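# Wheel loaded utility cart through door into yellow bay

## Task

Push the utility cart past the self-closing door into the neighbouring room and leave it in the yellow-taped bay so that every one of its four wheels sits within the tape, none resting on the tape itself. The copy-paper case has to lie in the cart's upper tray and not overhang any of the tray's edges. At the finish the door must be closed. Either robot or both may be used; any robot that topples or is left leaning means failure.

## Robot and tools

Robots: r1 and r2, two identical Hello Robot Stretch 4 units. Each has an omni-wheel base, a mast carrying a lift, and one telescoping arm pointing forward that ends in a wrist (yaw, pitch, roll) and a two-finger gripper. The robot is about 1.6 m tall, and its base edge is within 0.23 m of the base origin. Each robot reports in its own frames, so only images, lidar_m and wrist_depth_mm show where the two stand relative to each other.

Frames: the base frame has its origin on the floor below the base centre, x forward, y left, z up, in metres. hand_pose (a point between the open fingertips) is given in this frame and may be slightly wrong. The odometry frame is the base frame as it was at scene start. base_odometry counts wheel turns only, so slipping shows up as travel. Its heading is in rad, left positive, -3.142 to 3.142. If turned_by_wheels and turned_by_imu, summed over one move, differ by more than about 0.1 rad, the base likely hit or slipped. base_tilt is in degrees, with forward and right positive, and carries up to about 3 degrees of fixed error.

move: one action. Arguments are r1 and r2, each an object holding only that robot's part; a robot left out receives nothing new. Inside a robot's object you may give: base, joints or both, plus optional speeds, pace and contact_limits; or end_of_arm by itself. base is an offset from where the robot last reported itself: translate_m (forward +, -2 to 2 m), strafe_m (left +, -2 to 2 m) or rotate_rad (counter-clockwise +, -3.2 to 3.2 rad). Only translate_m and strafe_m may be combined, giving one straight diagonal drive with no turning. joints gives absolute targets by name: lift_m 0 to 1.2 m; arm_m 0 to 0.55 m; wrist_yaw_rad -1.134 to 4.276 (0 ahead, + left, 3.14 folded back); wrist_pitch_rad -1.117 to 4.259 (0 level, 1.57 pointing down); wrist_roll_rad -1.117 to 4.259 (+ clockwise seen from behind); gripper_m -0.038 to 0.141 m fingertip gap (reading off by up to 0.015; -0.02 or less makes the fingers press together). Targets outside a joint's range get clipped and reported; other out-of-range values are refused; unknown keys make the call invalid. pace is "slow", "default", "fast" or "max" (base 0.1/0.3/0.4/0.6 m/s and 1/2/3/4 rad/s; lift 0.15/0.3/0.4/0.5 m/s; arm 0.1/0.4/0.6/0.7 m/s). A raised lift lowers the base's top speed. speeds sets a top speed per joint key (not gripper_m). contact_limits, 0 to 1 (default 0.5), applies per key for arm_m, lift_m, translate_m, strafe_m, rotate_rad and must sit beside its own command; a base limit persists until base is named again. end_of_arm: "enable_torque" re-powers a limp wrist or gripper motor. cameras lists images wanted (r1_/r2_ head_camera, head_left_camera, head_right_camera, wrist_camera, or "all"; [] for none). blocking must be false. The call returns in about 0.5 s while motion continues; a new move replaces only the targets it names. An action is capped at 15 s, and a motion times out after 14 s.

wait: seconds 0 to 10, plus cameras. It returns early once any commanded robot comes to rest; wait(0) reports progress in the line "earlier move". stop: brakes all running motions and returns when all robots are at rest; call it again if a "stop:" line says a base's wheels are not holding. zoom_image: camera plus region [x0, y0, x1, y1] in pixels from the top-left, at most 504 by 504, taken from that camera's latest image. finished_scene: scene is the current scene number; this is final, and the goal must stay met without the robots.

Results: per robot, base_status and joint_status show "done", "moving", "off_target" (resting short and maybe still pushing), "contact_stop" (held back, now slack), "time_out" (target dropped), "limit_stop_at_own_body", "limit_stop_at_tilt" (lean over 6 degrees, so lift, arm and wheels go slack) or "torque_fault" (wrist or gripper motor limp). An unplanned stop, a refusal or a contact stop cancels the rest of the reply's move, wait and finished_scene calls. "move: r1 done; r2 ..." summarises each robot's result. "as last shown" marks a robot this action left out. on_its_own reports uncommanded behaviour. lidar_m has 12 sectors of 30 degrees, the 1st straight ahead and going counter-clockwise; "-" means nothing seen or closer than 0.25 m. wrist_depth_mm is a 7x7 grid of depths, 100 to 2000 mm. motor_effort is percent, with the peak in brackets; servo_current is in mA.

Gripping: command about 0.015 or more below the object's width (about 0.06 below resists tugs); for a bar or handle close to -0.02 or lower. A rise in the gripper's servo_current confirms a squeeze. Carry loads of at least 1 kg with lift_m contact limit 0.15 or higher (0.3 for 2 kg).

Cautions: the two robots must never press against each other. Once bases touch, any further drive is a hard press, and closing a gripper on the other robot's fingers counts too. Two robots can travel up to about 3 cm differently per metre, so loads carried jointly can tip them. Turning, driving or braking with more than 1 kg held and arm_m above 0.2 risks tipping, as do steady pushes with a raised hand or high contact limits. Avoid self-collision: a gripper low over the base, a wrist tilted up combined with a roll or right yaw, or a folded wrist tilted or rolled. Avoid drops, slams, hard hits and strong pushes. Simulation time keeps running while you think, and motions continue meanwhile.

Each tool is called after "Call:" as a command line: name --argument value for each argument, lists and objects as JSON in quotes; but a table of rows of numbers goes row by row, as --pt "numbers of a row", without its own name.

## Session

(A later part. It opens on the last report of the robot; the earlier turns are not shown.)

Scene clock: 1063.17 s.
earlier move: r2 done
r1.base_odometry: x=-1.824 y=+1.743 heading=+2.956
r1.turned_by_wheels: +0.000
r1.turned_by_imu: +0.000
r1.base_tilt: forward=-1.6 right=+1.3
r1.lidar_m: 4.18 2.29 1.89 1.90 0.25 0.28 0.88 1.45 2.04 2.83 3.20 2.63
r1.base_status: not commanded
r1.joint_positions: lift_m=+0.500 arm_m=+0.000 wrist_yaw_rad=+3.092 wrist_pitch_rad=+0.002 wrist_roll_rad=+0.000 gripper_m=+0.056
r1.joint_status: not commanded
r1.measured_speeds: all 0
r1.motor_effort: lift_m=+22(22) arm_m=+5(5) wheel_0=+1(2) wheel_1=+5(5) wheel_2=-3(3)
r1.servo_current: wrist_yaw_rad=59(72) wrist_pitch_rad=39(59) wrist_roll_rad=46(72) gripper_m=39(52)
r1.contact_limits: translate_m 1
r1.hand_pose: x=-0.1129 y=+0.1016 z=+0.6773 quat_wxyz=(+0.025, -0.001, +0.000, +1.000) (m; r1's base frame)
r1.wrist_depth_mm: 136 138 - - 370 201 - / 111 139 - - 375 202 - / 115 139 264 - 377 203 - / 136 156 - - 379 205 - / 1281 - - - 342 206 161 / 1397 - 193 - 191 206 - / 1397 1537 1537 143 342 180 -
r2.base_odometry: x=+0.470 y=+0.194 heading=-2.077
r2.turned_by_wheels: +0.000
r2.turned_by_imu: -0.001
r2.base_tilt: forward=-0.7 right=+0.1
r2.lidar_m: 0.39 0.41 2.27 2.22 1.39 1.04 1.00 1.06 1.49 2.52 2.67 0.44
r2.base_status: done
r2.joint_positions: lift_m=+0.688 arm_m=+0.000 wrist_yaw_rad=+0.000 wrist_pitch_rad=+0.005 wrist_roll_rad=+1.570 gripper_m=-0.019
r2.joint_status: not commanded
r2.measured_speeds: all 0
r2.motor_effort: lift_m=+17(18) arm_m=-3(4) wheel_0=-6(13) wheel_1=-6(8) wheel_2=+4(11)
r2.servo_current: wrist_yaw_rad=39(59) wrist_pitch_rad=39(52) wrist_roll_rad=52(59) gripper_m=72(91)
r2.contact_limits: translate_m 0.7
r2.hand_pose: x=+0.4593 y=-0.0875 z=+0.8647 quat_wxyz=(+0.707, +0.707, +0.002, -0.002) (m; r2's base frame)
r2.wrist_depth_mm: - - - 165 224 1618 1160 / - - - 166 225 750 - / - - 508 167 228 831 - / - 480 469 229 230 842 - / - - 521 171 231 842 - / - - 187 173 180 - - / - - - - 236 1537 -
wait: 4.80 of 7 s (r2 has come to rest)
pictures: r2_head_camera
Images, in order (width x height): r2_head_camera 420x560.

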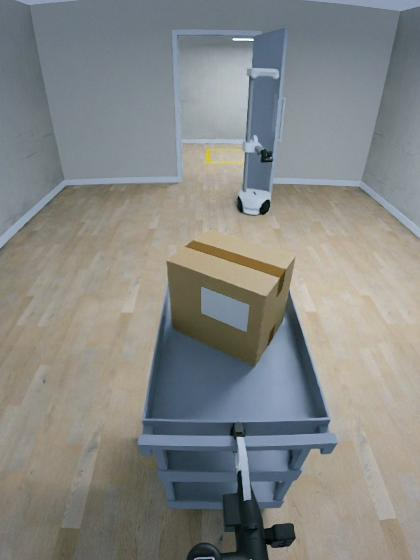

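Call:
move --blocking false --r2 '{"base":{"translate_m":0.3},"pace":"slow","contact_limits":{"translate_m":0.7}}' --cameras '[]'

Call:
wait --seconds 5 --cameras '["r2_head_camera"]'

Call:
move --blocking false --r2 '{"base":{"translate_m":0.25},"pace":"slow","contact_limits":{"translate_m":0.7}}' --cameras '[]'

Call:
wait --seconds 5 --cameras '["r2_head_camera"]'

Scene clock: 1069.80 s.
move: r2 moving
r1: as last shown
r1.lidar_m: 4.18 2.29 1.89 1.88 0.25 0.28 0.92 1.45 2.02 2.84 3.24 2.63
r1.servo_current: wrist_yaw_rad=59(72) wrist_pitch_rad=33(52) wrist_roll_rad=52(65) gripper_m=46(46)
r1.contact_limits: translate_m 1
r1.wrist_depth_mm: 136 138 - - 368 201 - / 111 138 - - 375 202 - / 115 139 263 - 377 204 - / 136 156 - - 379 204 - / 1308 - - - 342 205 161 / 1464 - 194 - 190 205 - / 1397 1499 1537 143 340 179 -
r2.base_odometry: x=+0.465 y=+0.184 heading=-2.078
r2.turned_by_wheels: +0.000
r2.turned_by_imu: +0.000
r2.base_tilt: forward=-0.7 right=+0.1
r2.lidar_m: 0.40 0.41 2.26 2.20 1.43 1.06 1.02 1.09 1.53 2.52 2.66 0.42
r2.base_status: translate_m moving
r2.joint_positions: lift_m=+0.688 arm_m=+0.000 wrist_yaw_rad=-0.001 wrist_pitch_rad=+0.005 wrist_roll_rad=+1.570 gripper_m=-0.019
r2.joint_status: not commanded
r2.measured_speeds: translate_m=+0.048 strafe_m=+0.000 rotate_rad=+0.000 lift_m=+0.000 arm_m=+0.000 wrist_yaw_rad=-0.005 wrist_pitch_rad=+0.000 wrist_roll_rad=+0.000
r2.motor_effort: lift_m=+17(17) arm_m=-4(4) wheel_0=+6(6) wheel_1=+4(5) wheel_2=-12(12)
r2.servo_current: wrist_yaw_rad=33(59) wrist_pitch_rad=52(52) wrist_roll_rad=46(52) gripper_m=78(85)
r2.contact_limits: translate_m 0.7
r2.hand_pose: x=+0.4592 y=-0.0878 z=+0.8647 quat_wxyz=(+0.707, +0.707, +0.001, -0.002) (m; r2's base frame)
r2.wrist_depth_mm: - - - 166 224 1618 1138 / - - - 167 226 1537 - / - - 521 168 228 820 - / - 480 466 228 230 831 - / - - 517 171 232 854 - / - - 186 172 180 - - / - - - - 236 1537 -
pictures: none
No camera images: "cameras" was empty.

Scene clock: 1073.60 s.
earlier move: r2 done
r1.base_odometry: x=-1.824 y=+1.743 heading=+2.956
r1.turned_by_wheels: +0.000
r1.turned_by_imu: +0.000
r1.base_tilt: forward=-1.6 right=+1.3
r1.lidar_m: 4.17 2.28 1.89 1.90 0.25 0.27 0.89 1.45 2.02 2.82 3.20 2.35
r1.base_status: not commanded
r1.joint_positions: lift_m=+0.500 arm_m=+0.000 wrist_yaw_rad=+3.092 wrist_pitch_rad=+0.002 wrist_roll_rad=+0.000 gripper_m=+0.056
r1.joint_status: not commanded
r1.measured_speeds: all 0
r1.motor_effort: lift_m=+22(22) arm_m=+5(5) wheel_0=+1(2) wheel_1=+5(6) wheel_2=-3(3)
r1.servo_current: wrist_yaw_rad=52(78) wrist_pitch_rad=39(52) wrist_roll_rad=26(78) gripper_m=39(52)
r1.contact_limits: translate_m 1
r1.hand_pose: x=-0.1129 y=+0.1016 z=+0.6773 quat_wxyz=(+0.025, -0.001, +0.000, +1.000) (m; r1's base frame)
r1.wrist_depth_mm: 136 138 - - 368 202 - / 111 139 - - 377 202 - / 115 139 264 - 375 203 - / 136 155 - - 382 204 - / 1308 - - - 343 205 160 / 1366 - 194 - 190 204 - / 1397 1499 1576 143 342 179 -
r2.base_odometry: x=+0.325 y=-0.068 heading=-2.077
r2.turned_by_wheels: +0.001
r2.turned_by_imu: +0.001
r2.base_tilt: forward=-0.7 right=+0.1
r2.lidar_m: 0.41 0.41 2.26 2.18 1.84 1.36 1.31 1.37 1.97 2.54 2.65 0.45
r2.base_status: done
r2.joint_positions: lift_m=+0.688 arm_m=+0.000 wrist_yaw_rad=+0.001 wrist_pitch_rad=+0.005 wrist_roll_rad=+1.570 gripper_m=-0.019
r2.joint_status: not commanded
r2.measured_speeds: all 0
r2.motor_effort: lift_m=+17(18) arm_m=-4(4) wheel_0=+7(11) wheel_1=+5(8) wheel_2=-6(14)
r2.servo_current: wrist_yaw_rad=52(59) wrist_pitch_rad=46(52) wrist_roll_rad=39(65) gripper_m=78(91)
r2.contact_limits: translate_m 0.7
r2.hand_pose: x=+0.4593 y=-0.0872 z=+0.8647 quat_wxyz=(+0.707, +0.707, +0.002, -0.002) (m; r2's base frame)
r2.wrist_depth_mm: - - - 172 232 1661 1138 / - - - 172 232 1537 - / - - 559 172 232 831 - / - 473 466 232 233 842 - / - - 500 172 231 842 - / - - 185 172 179 - - / - - - - 234 - -
wait: 3.80 of 5 s (r2 has come to rest)
pictures: r2_head_camera
Images, in order (width x height): r2_head_camera 420x560.

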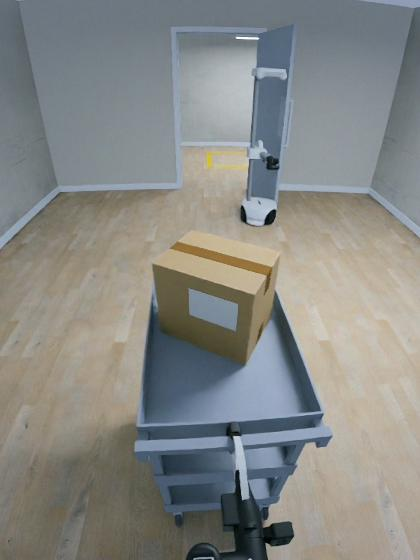

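Scene clock: 1074.10 s.
move: r2 moving
r1: as last shown
r1.base_tilt: forward=-1.5 right=+1.3
r1.lidar_m: 4.16 2.29 1.92 1.91 0.25 0.27 0.86 1.43 2.04 2.84 3.21 2.33
r1.servo_current: wrist_yaw_rad=52(72) wrist_pitch_rad=39(46) wrist_roll_rad=39(65) gripper_m=39(46)
r1.contact_limits: translate_m 1
r1.wrist_depth_mm: 136 138 - - 368 202 - / 111 138 - - 373 202 - / 115 139 264 - 379 204 - / 136 155 - - 379 205 - / 1281 - - - 342 205 161 / 1430 - 194 - 191 205 - / 1464 1499 1537 143 342 180 -
r2.base_odometry: x=+0.319 y=-0.079 heading=-2.076
r2.turned_by_wheels: +0.000
r2.turned_by_imu: +0.000
r2.base_tilt: forward=-0.7 right=+0.1
r2.lidar_m: 0.38 0.41 2.25 2.18 1.82 1.37 1.31 1.38 1.94 2.53 2.69 0.43
r2.base_status: translate_m moving
r2.joint_positions: lift_m=+0.688 arm_m=+0.000 wrist_yaw_rad=+0.001 wrist_pitch_rad=+0.005 wrist_roll_rad=+1.570 gripper_m=-0.019
r2.joint_status: not commanded
r2.measured_speeds: translate_m=+0.049 strafe_m=+0.000 rotate_rad=-0.002 lift_m=+0.000 arm_m=+0.000 wrist_yaw_rad=+0.000 wrist_pitch_rad=+0.000 wrist_roll_rad=+0.000
r2.motor_effort: lift_m=+17(17) arm_m=-4(4) wheel_0=+5(12) wheel_1=+7(9) wheel_2=-12(12)
r2.servo_current: wrist_yaw_rad=52(52) wrist_pitch_rad=46(52) wrist_roll_rad=52(72) gripper_m=85(85)
r2.contact_limits: translate_m 0.7
r2.hand_pose: x=+0.4593 y=-0.0872 z=+0.8647 quat_wxyz=(+0.707, +0.707, +0.002, -0.002) (m; r2's base frame)
r2.wrist_depth_mm: - - - 172 233 1618 1138 / - - - 172 232 1576 - / - - 564 172 232 809 - / - 473 466 233 233 831 - / - - 500 172 233 842 - / - - 186 172 179 - - / - - - - 232 - -
pictures: none
No camera images: "cameras" was empty.

Scene clock: 1077.37 s.
earlier move: r2 done
r1.base_odometry: x=-1.824 y=+1.743 heading=+2.956
r1.turned_by_wheels: +0.000
r1.turned_by_imu: +0.000
r1.base_tilt: forward=-1.6 right=+1.2
r1.lidar_m: 4.16 2.27 1.92 1.89 0.25 0.28 0.91 1.43 2.04 2.83 3.19 2.11
r1.base_status: not commanded
r1.joint_positions: lift_m=+0.500 arm_m=+0.000 wrist_yaw_rad=+3.092 wrist_pitch_rad=+0.002 wrist_roll_rad=+0.000 gripper_m=+0.056
r1.joint_status: not commanded
r1.measured_speeds: all 0
r1.motor_effort: lift_m=+22(22) arm_m=+5(5) wheel_0=+2(2) wheel_1=+5(6) wheel_2=-3(3)
r1.servo_current: wrist_yaw_rad=46(72) wrist_pitch_rad=46(52) wrist_roll_rad=52(65) gripper_m=39(46)
r1.contact_limits: translate_m 1
r1.hand_pose: x=-0.1129 y=+0.1016 z=+0.6773 quat_wxyz=(+0.025, -0.001, +0.000, +1.000) (m; r1's base frame)
r1.wrist_depth_mm: 136 138 - - 373 202 - / 111 138 - - 373 202 - / 115 139 264 - 377 203 - / 136 156 - - 379 205 - / 1308 - - - 340 204 161 / 1430 - 194 - 191 204 - / 1366 1537 1576 143 340 180 -
r2.base_odometry: x=+0.204 y=-0.286 heading=-2.076
r2.turned_by_wheels: +0.000
r2.turned_by_imu: +0.001
r2.base_tilt: forward=-0.6 right=+0.1
r2.lidar_m: 0.38 0.40 2.25 2.16 2.13 1.61 1.55 1.63 2.32 2.54 2.69 0.44
r2.base_status: done
r2.joint_positions: lift_m=+0.688 arm_m=+0.000 wrist_yaw_rad=+0.001 wrist_pitch_rad=+0.005 wrist_roll_rad=+1.570 gripper_m=-0.019
r2.joint_status: not commanded
r2.measured_speeds: all 0
r2.motor_effort: lift_m=+17(17) arm_m=-3(4) wheel_0=+7(12) wheel_1=+4(9) wheel_2=-5(12)
r2.servo_current: wrist_yaw_rad=52(59) wrist_pitch_rad=46(52) wrist_roll_rad=59(72) gripper_m=78(91)
r2.contact_limits: translate_m 0.7
r2.hand_pose: x=+0.4593 y=-0.0872 z=+0.8647 quat_wxyz=(+0.707, +0.707, +0.002, -0.002) (m; r2's base frame)
r2.wrist_depth_mm: - - - 183 246 1537 1138 / - - - 181 243 1661 535 / - - - 179 239 820 - / - - 469 236 236 854 - / - - 488 175 235 842 - / - - 185 173 180 - - / - - 574 - 229 - -
wait: 3.27 of 5 s (r2 has come to rest)
pictures: r2_head_camera
Images, in order (width x height): r2_head_camera 420x560.

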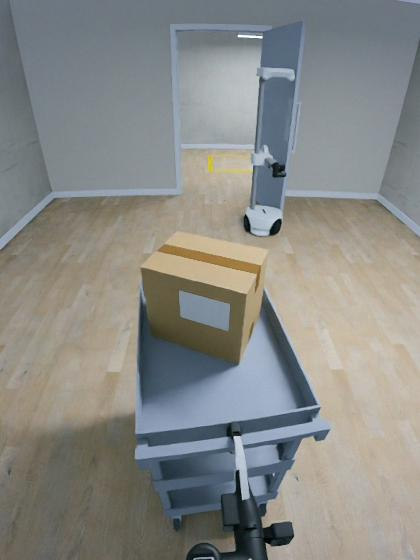

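Call:
move --blocking false --r2 '{"base":{"translate_m":-0.1,"strafe_m":-0.09},"pace":"slow","contact_limits":{"translate_m":0.7}}' --cameras '[]'

Call:
wait --seconds 4 --cameras '[]'

Call:
move --blocking false --r2 '{"base":{"translate_m":-0.8},"pace":"slow","contact_limits":{"translate_m":0.7}}' --cameras '[]'

Call:
wait --seconds 10 --cameras '["r2_head_camera"]'

Scene clock: 1101.37 s.
move: r2 moving
r1: as last shown
r1.base_tilt: forward=-1.6 right=+1.3
r1.lidar_m: 4.17 2.24 1.90 1.90 0.25 0.30 0.90 1.42 2.04 2.83 3.24 2.12
r1.motor_effort: lift_m=+22(22) arm_m=+5(5) wheel_0=+2(2) wheel_1=+5(5) wheel_2=-3(3)
r1.servo_current: wrist_yaw_rad=52(65) wrist_pitch_rad=39(52) wrist_roll_rad=52(65) gripper_m=39(46)
r1.contact_limits: translate_m 1
r1.wrist_depth_mm: 136 138 - - 368 201 - / 111 138 - - 373 202 - / 115 139 263 - 377 204 - / 136 156 - - 379 204 - / 1308 - - - 342 206 161 / 1397 - 194 - 191 204 - / 1430 1537 1537 143 343 180 -
r2.base_odometry: x=+0.201 y=-0.274 heading=-2.075
r2.turned_by_wheels: +0.001
r2.turned_by_imu: +0.001
r2.base_tilt: forward=-0.6 right=+0.0
r2.lidar_m: 0.37 0.39 2.28 2.17 2.15 1.61 1.55 1.60 2.30 2.55 2.68 0.43
r2.base_status: translate_m moving; strafe_m moving
r2.joint_positions: lift_m=+0.688 arm_m=+0.000 wrist_yaw_rad=+0.003 wrist_pitch_rad=+0.005 wrist_roll_rad=+1.570 gripper_m=-0.019
r2.joint_status: not commanded
r2.measured_speeds: translate_m=-0.037 strafe_m=-0.034 rotate_rad=+0.000 lift_m=+0.000 arm_m=+0.000 wrist_yaw_rad=+0.001 wrist_pitch_rad=+0.000 wrist_roll_rad=+0.000
r2.motor_effort: lift_m=+17(17) arm_m=-3(4) wheel_0=+8(10) wheel_1=-8(8) wheel_2=+13(13)
r2.servo_current: wrist_yaw_rad=46(59) wrist_pitch_rad=39(52) wrist_roll_rad=46(52) gripper_m=78(85)
r2.contact_limits: translate_m 0.7
r2.hand_pose: x=+0.4595 y=-0.0866 z=+0.8647 quat_wxyz=(+0.707, +0.707, +0.003, -0.001) (m; r2's base frame)
r2.wrist_depth_mm: - - - 183 246 1537 1118 / - - - 181 241 1661 535 / - - - 179 239 809 - / - - 469 236 237 842 - / - - 492 175 235 842 - / - - 186 173 179 - - / - - 574 - 229 - -
pictures: none
No camera images: "cameras" was empty.

Scene clock: 1103.43 s.
earlier move: r2 done
r1.base_odometry: x=-1.824 y=+1.743 heading=+2.956
r1.turned_by_wheels: +0.000
r1.turned_by_imu: +0.000
r1.base_tilt: forward=-1.6 right=+1.3
r1.lidar_m: 4.16 2.27 1.91 1.91 0.25 0.28 0.91 1.45 2.01 2.84 3.22 2.18
r1.base_status: not commanded
r1.joint_positions: lift_m=+0.500 arm_m=+0.000 wrist_yaw_rad=+3.092 wrist_pitch_rad=+0.002 wrist_roll_rad=+0.000 gripper_m=+0.056
r1.joint_status: not commanded
r1.measured_speeds: all 0
r1.motor_effort: lift_m=+22(22) arm_m=+5(5) wheel_0=+1(2) wheel_1=+5(5) wheel_2=-3(3)
r1.servo_current: wrist_yaw_rad=39(65) wrist_pitch_rad=52(52) wrist_roll_rad=52(65) gripper_m=46(46)
r1.contact_limits: translate_m 1
r1.hand_pose: x=-0.1129 y=+0.1016 z=+0.6773 quat_wxyz=(+0.025, -0.001, +0.000, +1.000) (m; r1's base frame)
r1.wrist_depth_mm: 136 138 - - 366 200 - / 111 139 - - 375 202 - / 115 139 264 - 375 203 - / 136 155 - - 382 206 - / 1308 - - - 342 206 160 / 1464 - 193 - 191 204 - / 1366 1499 1537 143 342 179 -
r2.base_odometry: x=+0.174 y=-0.155 heading=-2.076
r2.turned_by_wheels: +0.000
r2.turned_by_imu: +0.000
r2.base_tilt: forward=-0.7 right=+0.1
r2.lidar_m: 0.35 0.36 2.33 2.24 2.02 1.53 1.44 1.54 2.16 2.44 2.58 0.45
r2.base_status: done
r2.joint_positions: lift_m=+0.688 arm_m=+0.000 wrist_yaw_rad=+0.003 wrist_pitch_rad=+0.005 wrist_roll_rad=+1.570 gripper_m=-0.019
r2.joint_status: not commanded
r2.measured_speeds: all 0
r2.motor_effort: lift_m=+17(18) arm_m=-3(4) wheel_0=+4(10) wheel_1=-6(9) wheel_2=+9(14)
r2.servo_current: wrist_yaw_rad=46(59) wrist_pitch_rad=39(52) wrist_roll_rad=59(59) gripper_m=85(91)
r2.contact_limits: translate_m 0.7
r2.hand_pose: x=+0.4596 y=-0.0865 z=+0.8647 quat_wxyz=(+0.707, +0.707, +0.003, -0.001) (m; r2's base frame)
r2.wrist_depth_mm: - - - 203 272 298 298 / - - - 196 260 1618 1160 / - - - 189 252 1661 - / - - 549 183 244 842 - / - 484 473 179 236 831 - / - - 186 172 179 - - / - - 530 - 225 - -
wait: 2.07 of 4 s (r2 has come to rest)
pictures: none
No camera images: "cameras" was empty.

Scene clock: 1103.93 s.
move: r2 moving
r1: as last shown
r1.lidar_m: 4.17 2.29 1.90 1.90 0.25 0.29 0.93 1.46 2.02 2.84 3.21 2.22
r1.servo_current: wrist_yaw_rad=59(59) wrist_pitch_rad=39(52) wrist_roll_rad=39(65) gripper_m=39(46)
r1.contact_limits: translate_m 1
r1.wrist_depth_mm: 136 138 - - 368 200 - / 111 139 - - 373 202 - / 115 139 264 - 377 204 - / 136 156 - - 379 205 - / 1281 - - - 342 205 161 / 1430 - 193 - 191 205 - / 1397 1499 1576 143 342 179 -
r2.base_odometry: x=+0.180 y=-0.144 heading=-2.076
r2.turned_by_wheels: +0.000
r2.turned_by_imu: +0.000
r2.base_tilt: forward=-0.7 right=+0.1
r2.lidar_m: 0.36 0.36 2.32 2.27 2.00 1.50 1.44 1.52 2.13 2.45 2.59 0.47
r2.base_status: translate_m moving
r2.joint_positions: lift_m=+0.688 arm_m=+0.000 wrist_yaw_rad=+0.003 wrist_pitch_rad=+0.005 wrist_roll_rad=+1.570 gripper_m=-0.019
r2.joint_status: not commanded
r2.measured_speeds: translate_m=-0.049 strafe_m=+0.000 rotate_rad=+0.001 lift_m=+0.000 arm_m=+0.000 wrist_yaw_rad=+0.000 wrist_pitch_rad=+0.000 wrist_roll_rad=+0.000
r2.motor_effort: lift_m=+17(17) arm_m=-3(4) wheel_0=-4(8) wheel_1=-7(9) wheel_2=+10(14)
r2.servo_current: wrist_yaw_rad=46(52) wrist_pitch_rad=46(52) wrist_roll_rad=52(59) gripper_m=78(85)
r2.contact_limits: translate_m 0.7
r2.hand_pose: x=+0.4596 y=-0.0865 z=+0.8647 quat_wxyz=(+0.707, +0.707, +0.003, -0.001) (m; r2's base frame)
r2.wrist_depth_mm: - - - 202 271 300 297 / - - - 196 258 1618 1160 / - - - 189 250 1661 - / - - 544 183 244 831 - / - 480 473 179 237 820 - / - - 186 172 179 - - / - - 525 - 224 - -
pictures: none
No camera images: "cameras" was empty.

Scene clock: 1112.70 s.
earlier move: r2 done
r1.base_odometry: x=-1.824 y=+1.743 heading=+2.956
r1.turned_by_wheels: +0.000
r1.turned_by_imu: -0.001
r1.base_tilt: forward=-1.6 right=+1.2
r1.lidar_m: 4.19 2.28 1.90 1.88 0.25 0.27 0.94 1.44 2.02 2.84 3.25 2.94
r1.base_status: not commanded
r1.joint_positions: lift_m=+0.500 arm_m=+0.000 wrist_yaw_rad=+3.092 wrist_pitch_rad=+0.002 wrist_roll_rad=+0.000 gripper_m=+0.056
r1.joint_status: not commanded
r1.measured_speeds: all 0
r1.motor_effort: lift_m=+22(22) arm_m=+5(5) wheel_0=+1(2) wheel_1=+5(6) wheel_2=-3(3)
r1.servo_current: wrist_yaw_rad=46(72) wrist_pitch_rad=46(52) wrist_roll_rad=39(72) gripper_m=39(52)
r1.contact_limits: translate_m 1
r1.hand_pose: x=-0.1129 y=+0.1016 z=+0.6773 quat_wxyz=(+0.025, -0.001, +0.000, +1.000) (m; r1's base frame)
r1.wrist_depth_mm: 136 138 - - 366 201 - / 111 138 - - 373 202 - / 115 139 264 - 377 204 - / 136 156 - - 379 205 - / 1308 - - - 342 205 161 / 1397 - 193 - 190 205 - / 1397 1499 1499 143 342 179 -
r2.base_odometry: x=+0.561 y=+0.544 heading=-2.076
r2.turned_by_wheels: +0.000
r2.turned_by_imu: -0.001
r2.base_tilt: forward=-0.6 right=+0.1
r2.lidar_m: 0.38 0.39 2.39 2.31 0.92 0.68 0.66 0.70 0.99 2.39 2.53 0.44
r2.base_status: done
r2.joint_positions: lift_m=+0.688 arm_m=+0.000 wrist_yaw_rad=+0.000 wrist_pitch_rad=+0.005 wrist_roll_rad=+1.570 gripper_m=-0.019
r2.joint_status: not commanded
r2.measured_speeds: all 0
r2.motor_effort: lift_m=+17(18) arm_m=-3(4) wheel_0=-6(13) wheel_1=-4(9) wheel_2=+5(14)
r2.servo_current: wrist_yaw_rad=39(65) wrist_pitch_rad=46(59) wrist_roll_rad=52(65) gripper_m=85(85)
r2.contact_limits: translate_m 0.7
r2.hand_pose: x=+0.4593 y=-0.0875 z=+0.8647 quat_wxyz=(+0.707, +0.707, +0.002, -0.002) (m; r2's base frame)
r2.wrist_depth_mm: - - - 177 238 1618 1138 / - - - 176 236 1618 - / - - 591 175 236 809 - / - 488 462 235 235 842 - / - - 500 173 234 831 - / - - 187 173 180 - - / - - 603 - 231 - -
wait: 8.77 of 10 s (r2 has come to rest)
pictures: r2_head_camera
Images, in order (width x height): r2_head_camera 420x560.

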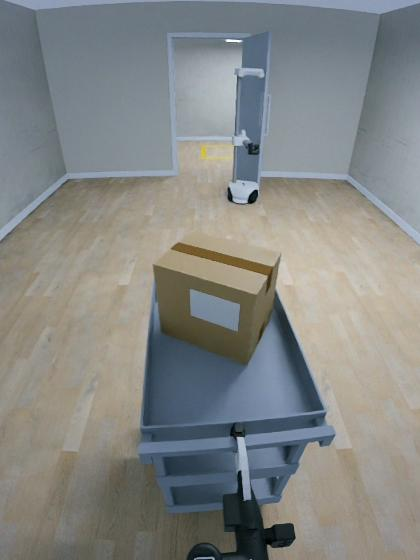

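Call:
move --blocking false --r2 '{"base":{"translate_m":0.03,"strafe_m":0.1},"pace":"slow","contact_limits":{"translate_m":0.7}}' --cameras '[]'

Call:
wait --seconds 4 --cameras '["r2_head_camera"]'

Call:
move --blocking false --r2 '{"base":{"translate_m":0.4},"pace":"slow","contact_limits":{"translate_m":0.7}}' --cameras '[]'

Call:
wait --seconds 8 --cameras '["r2_head_camera"]'

Scene clock: 1122.37 s.
move: r2 moving
r1: as last shown
r1.turned_by_imu: +0.000
r1.base_tilt: forward=-1.6 right=+1.3
r1.lidar_m: 4.17 2.28 1.90 1.90 0.25 0.27 0.93 1.44 2.02 2.84 3.20 2.98
r1.servo_current: wrist_yaw_rad=52(59) wrist_pitch_rad=52(52) wrist_roll_rad=52(59) gripper_m=46(46)
r1.contact_limits: translate_m 1
r1.wrist_depth_mm: 136 138 - - 370 201 - / 111 139 - - 373 203 - / 115 139 263 - 377 204 - / 136 156 - - 382 205 - / 1308 - - - 342 206 160 / 1430 - 195 - 191 204 - / 1430 1537 1537 143 342 180 -
r2.base_odometry: x=+0.570 y=+0.536 heading=-2.077
r2.turned_by_wheels: -0.001
r2.turned_by_imu: +0.000
r2.base_tilt: forward=-0.6 right=+0.1
r2.lidar_m: 0.38 0.40 2.41 2.31 0.93 0.68 0.65 0.71 1.01 2.42 2.60 0.43
r2.base_status: translate_m moving; strafe_m moving
r2.joint_positions: lift_m=+0.688 arm_m=+0.000 wrist_yaw_rad=-0.003 wrist_pitch_rad=+0.005 wrist_roll_rad=+1.570 gripper_m=-0.019
r2.joint_status: not commanded
r2.measured_speeds: translate_m=+0.014 strafe_m=+0.048 rotate_rad=+0.003 lift_m=+0.000 arm_m=+0.000 wrist_yaw_rad=+0.000 wrist_pitch_rad=+0.000 wrist_roll_rad=+0.000
r2.motor_effort: lift_m=+17(17) arm_m=-4(4) wheel_0=-10(13) wheel_1=+8(8) wheel_2=-9(9)
r2.servo_current: wrist_yaw_rad=59(59) wrist_pitch_rad=46(52) wrist_roll_rad=33(59) gripper_m=78(85)
r2.contact_limits: translate_m 0.7
r2.hand_pose: x=+0.4590 y=-0.0884 z=+0.8647 quat_wxyz=(+0.707, +0.707, +0.001, -0.003) (m; r2's base frame)
r2.wrist_depth_mm: - - - 176 237 1661 1138 / - - - 176 236 1661 - / - - 597 175 235 820 - / - 484 462 233 235 842 - / - - 492 173 233 831 - / - - 186 172 180 - - / - - 603 - 231 - -
pictures: none
No camera images: "cameras" was empty.

Scene clock: 1124.17 s.
earlier move: r2 done
r1.base_odometry: x=-1.824 y=+1.743 heading=+2.956
r1.turned_by_wheels: +0.000
r1.turned_by_imu: +0.000
r1.base_tilt: forward=-1.6 right=+1.3
r1.lidar_m: 4.16 2.28 1.90 1.90 0.25 0.28 0.90 1.44 2.03 2.84 3.23 2.95
r1.base_status: not commanded
r1.joint_positions: lift_m=+0.500 arm_m=+0.000 wrist_yaw_rad=+3.092 wrist_pitch_rad=+0.002 wrist_roll_rad=+0.000 gripper_m=+0.056
r1.joint_status: not commanded
r1.measured_speeds: all 0
r1.motor_effort: lift_m=+22(22) arm_m=+5(5) wheel_0=+1(2) wheel_1=+5(6) wheel_2=-3(3)
r1.servo_current: wrist_yaw_rad=59(65) wrist_pitch_rad=33(52) wrist_roll_rad=59(59) gripper_m=39(52)
r1.contact_limits: translate_m 1
r1.hand_pose: x=-0.1129 y=+0.1016 z=+0.6773 quat_wxyz=(+0.025, -0.001, +0.000, +1.000) (m; r1's base frame)
r1.wrist_depth_mm: 136 138 - - 368 202 - / 111 139 - - 375 202 - / 115 139 264 - 379 204 - / 136 156 - - 379 205 - / 1336 - - - 342 205 161 / 1397 - 193 - 191 205 - / 1397 1499 1499 143 342 179 -
r2.base_odometry: x=+0.634 y=+0.470 heading=-2.077
r2.turned_by_wheels: +0.000
r2.turned_by_imu: +0.000
r2.base_tilt: forward=-0.6 right=+0.0
r2.lidar_m: 0.39 0.43 2.30 2.23 1.00 0.71 0.68 0.71 1.04 2.51 2.67 0.42
r2.base_status: done
r2.joint_positions: lift_m=+0.688 arm_m=+0.000 wrist_yaw_rad=-0.004 wrist_pitch_rad=+0.005 wrist_roll_rad=+1.570 gripper_m=-0.019
r2.joint_status: not commanded
r2.measured_speeds: all 0
r2.motor_effort: lift_m=+17(17) arm_m=-3(4) wheel_0=-5(14) wheel_1=+4(9) wheel_2=-8(12)
r2.servo_current: wrist_yaw_rad=46(59) wrist_pitch_rad=39(52) wrist_roll_rad=26(59) gripper_m=72(85)
r2.contact_limits: translate_m 0.7
r2.hand_pose: x=+0.4590 y=-0.0885 z=+0.8647 quat_wxyz=(+0.707, +0.707, +0.001, -0.003) (m; r2's base frame)
r2.wrist_depth_mm: - - - 157 214 1661 525 / - - - 159 218 809 - / - 530 477 163 223 820 - / - 496 477 166 227 831 - / - - 535 169 230 - - / - - 186 172 180 - - / - - - - - 1576 496
wait: 1.80 of 4 s (r2 has come to rest)
pictures: r2_head_camera
Images, in order (width x height): r2_head_camera 420x560.

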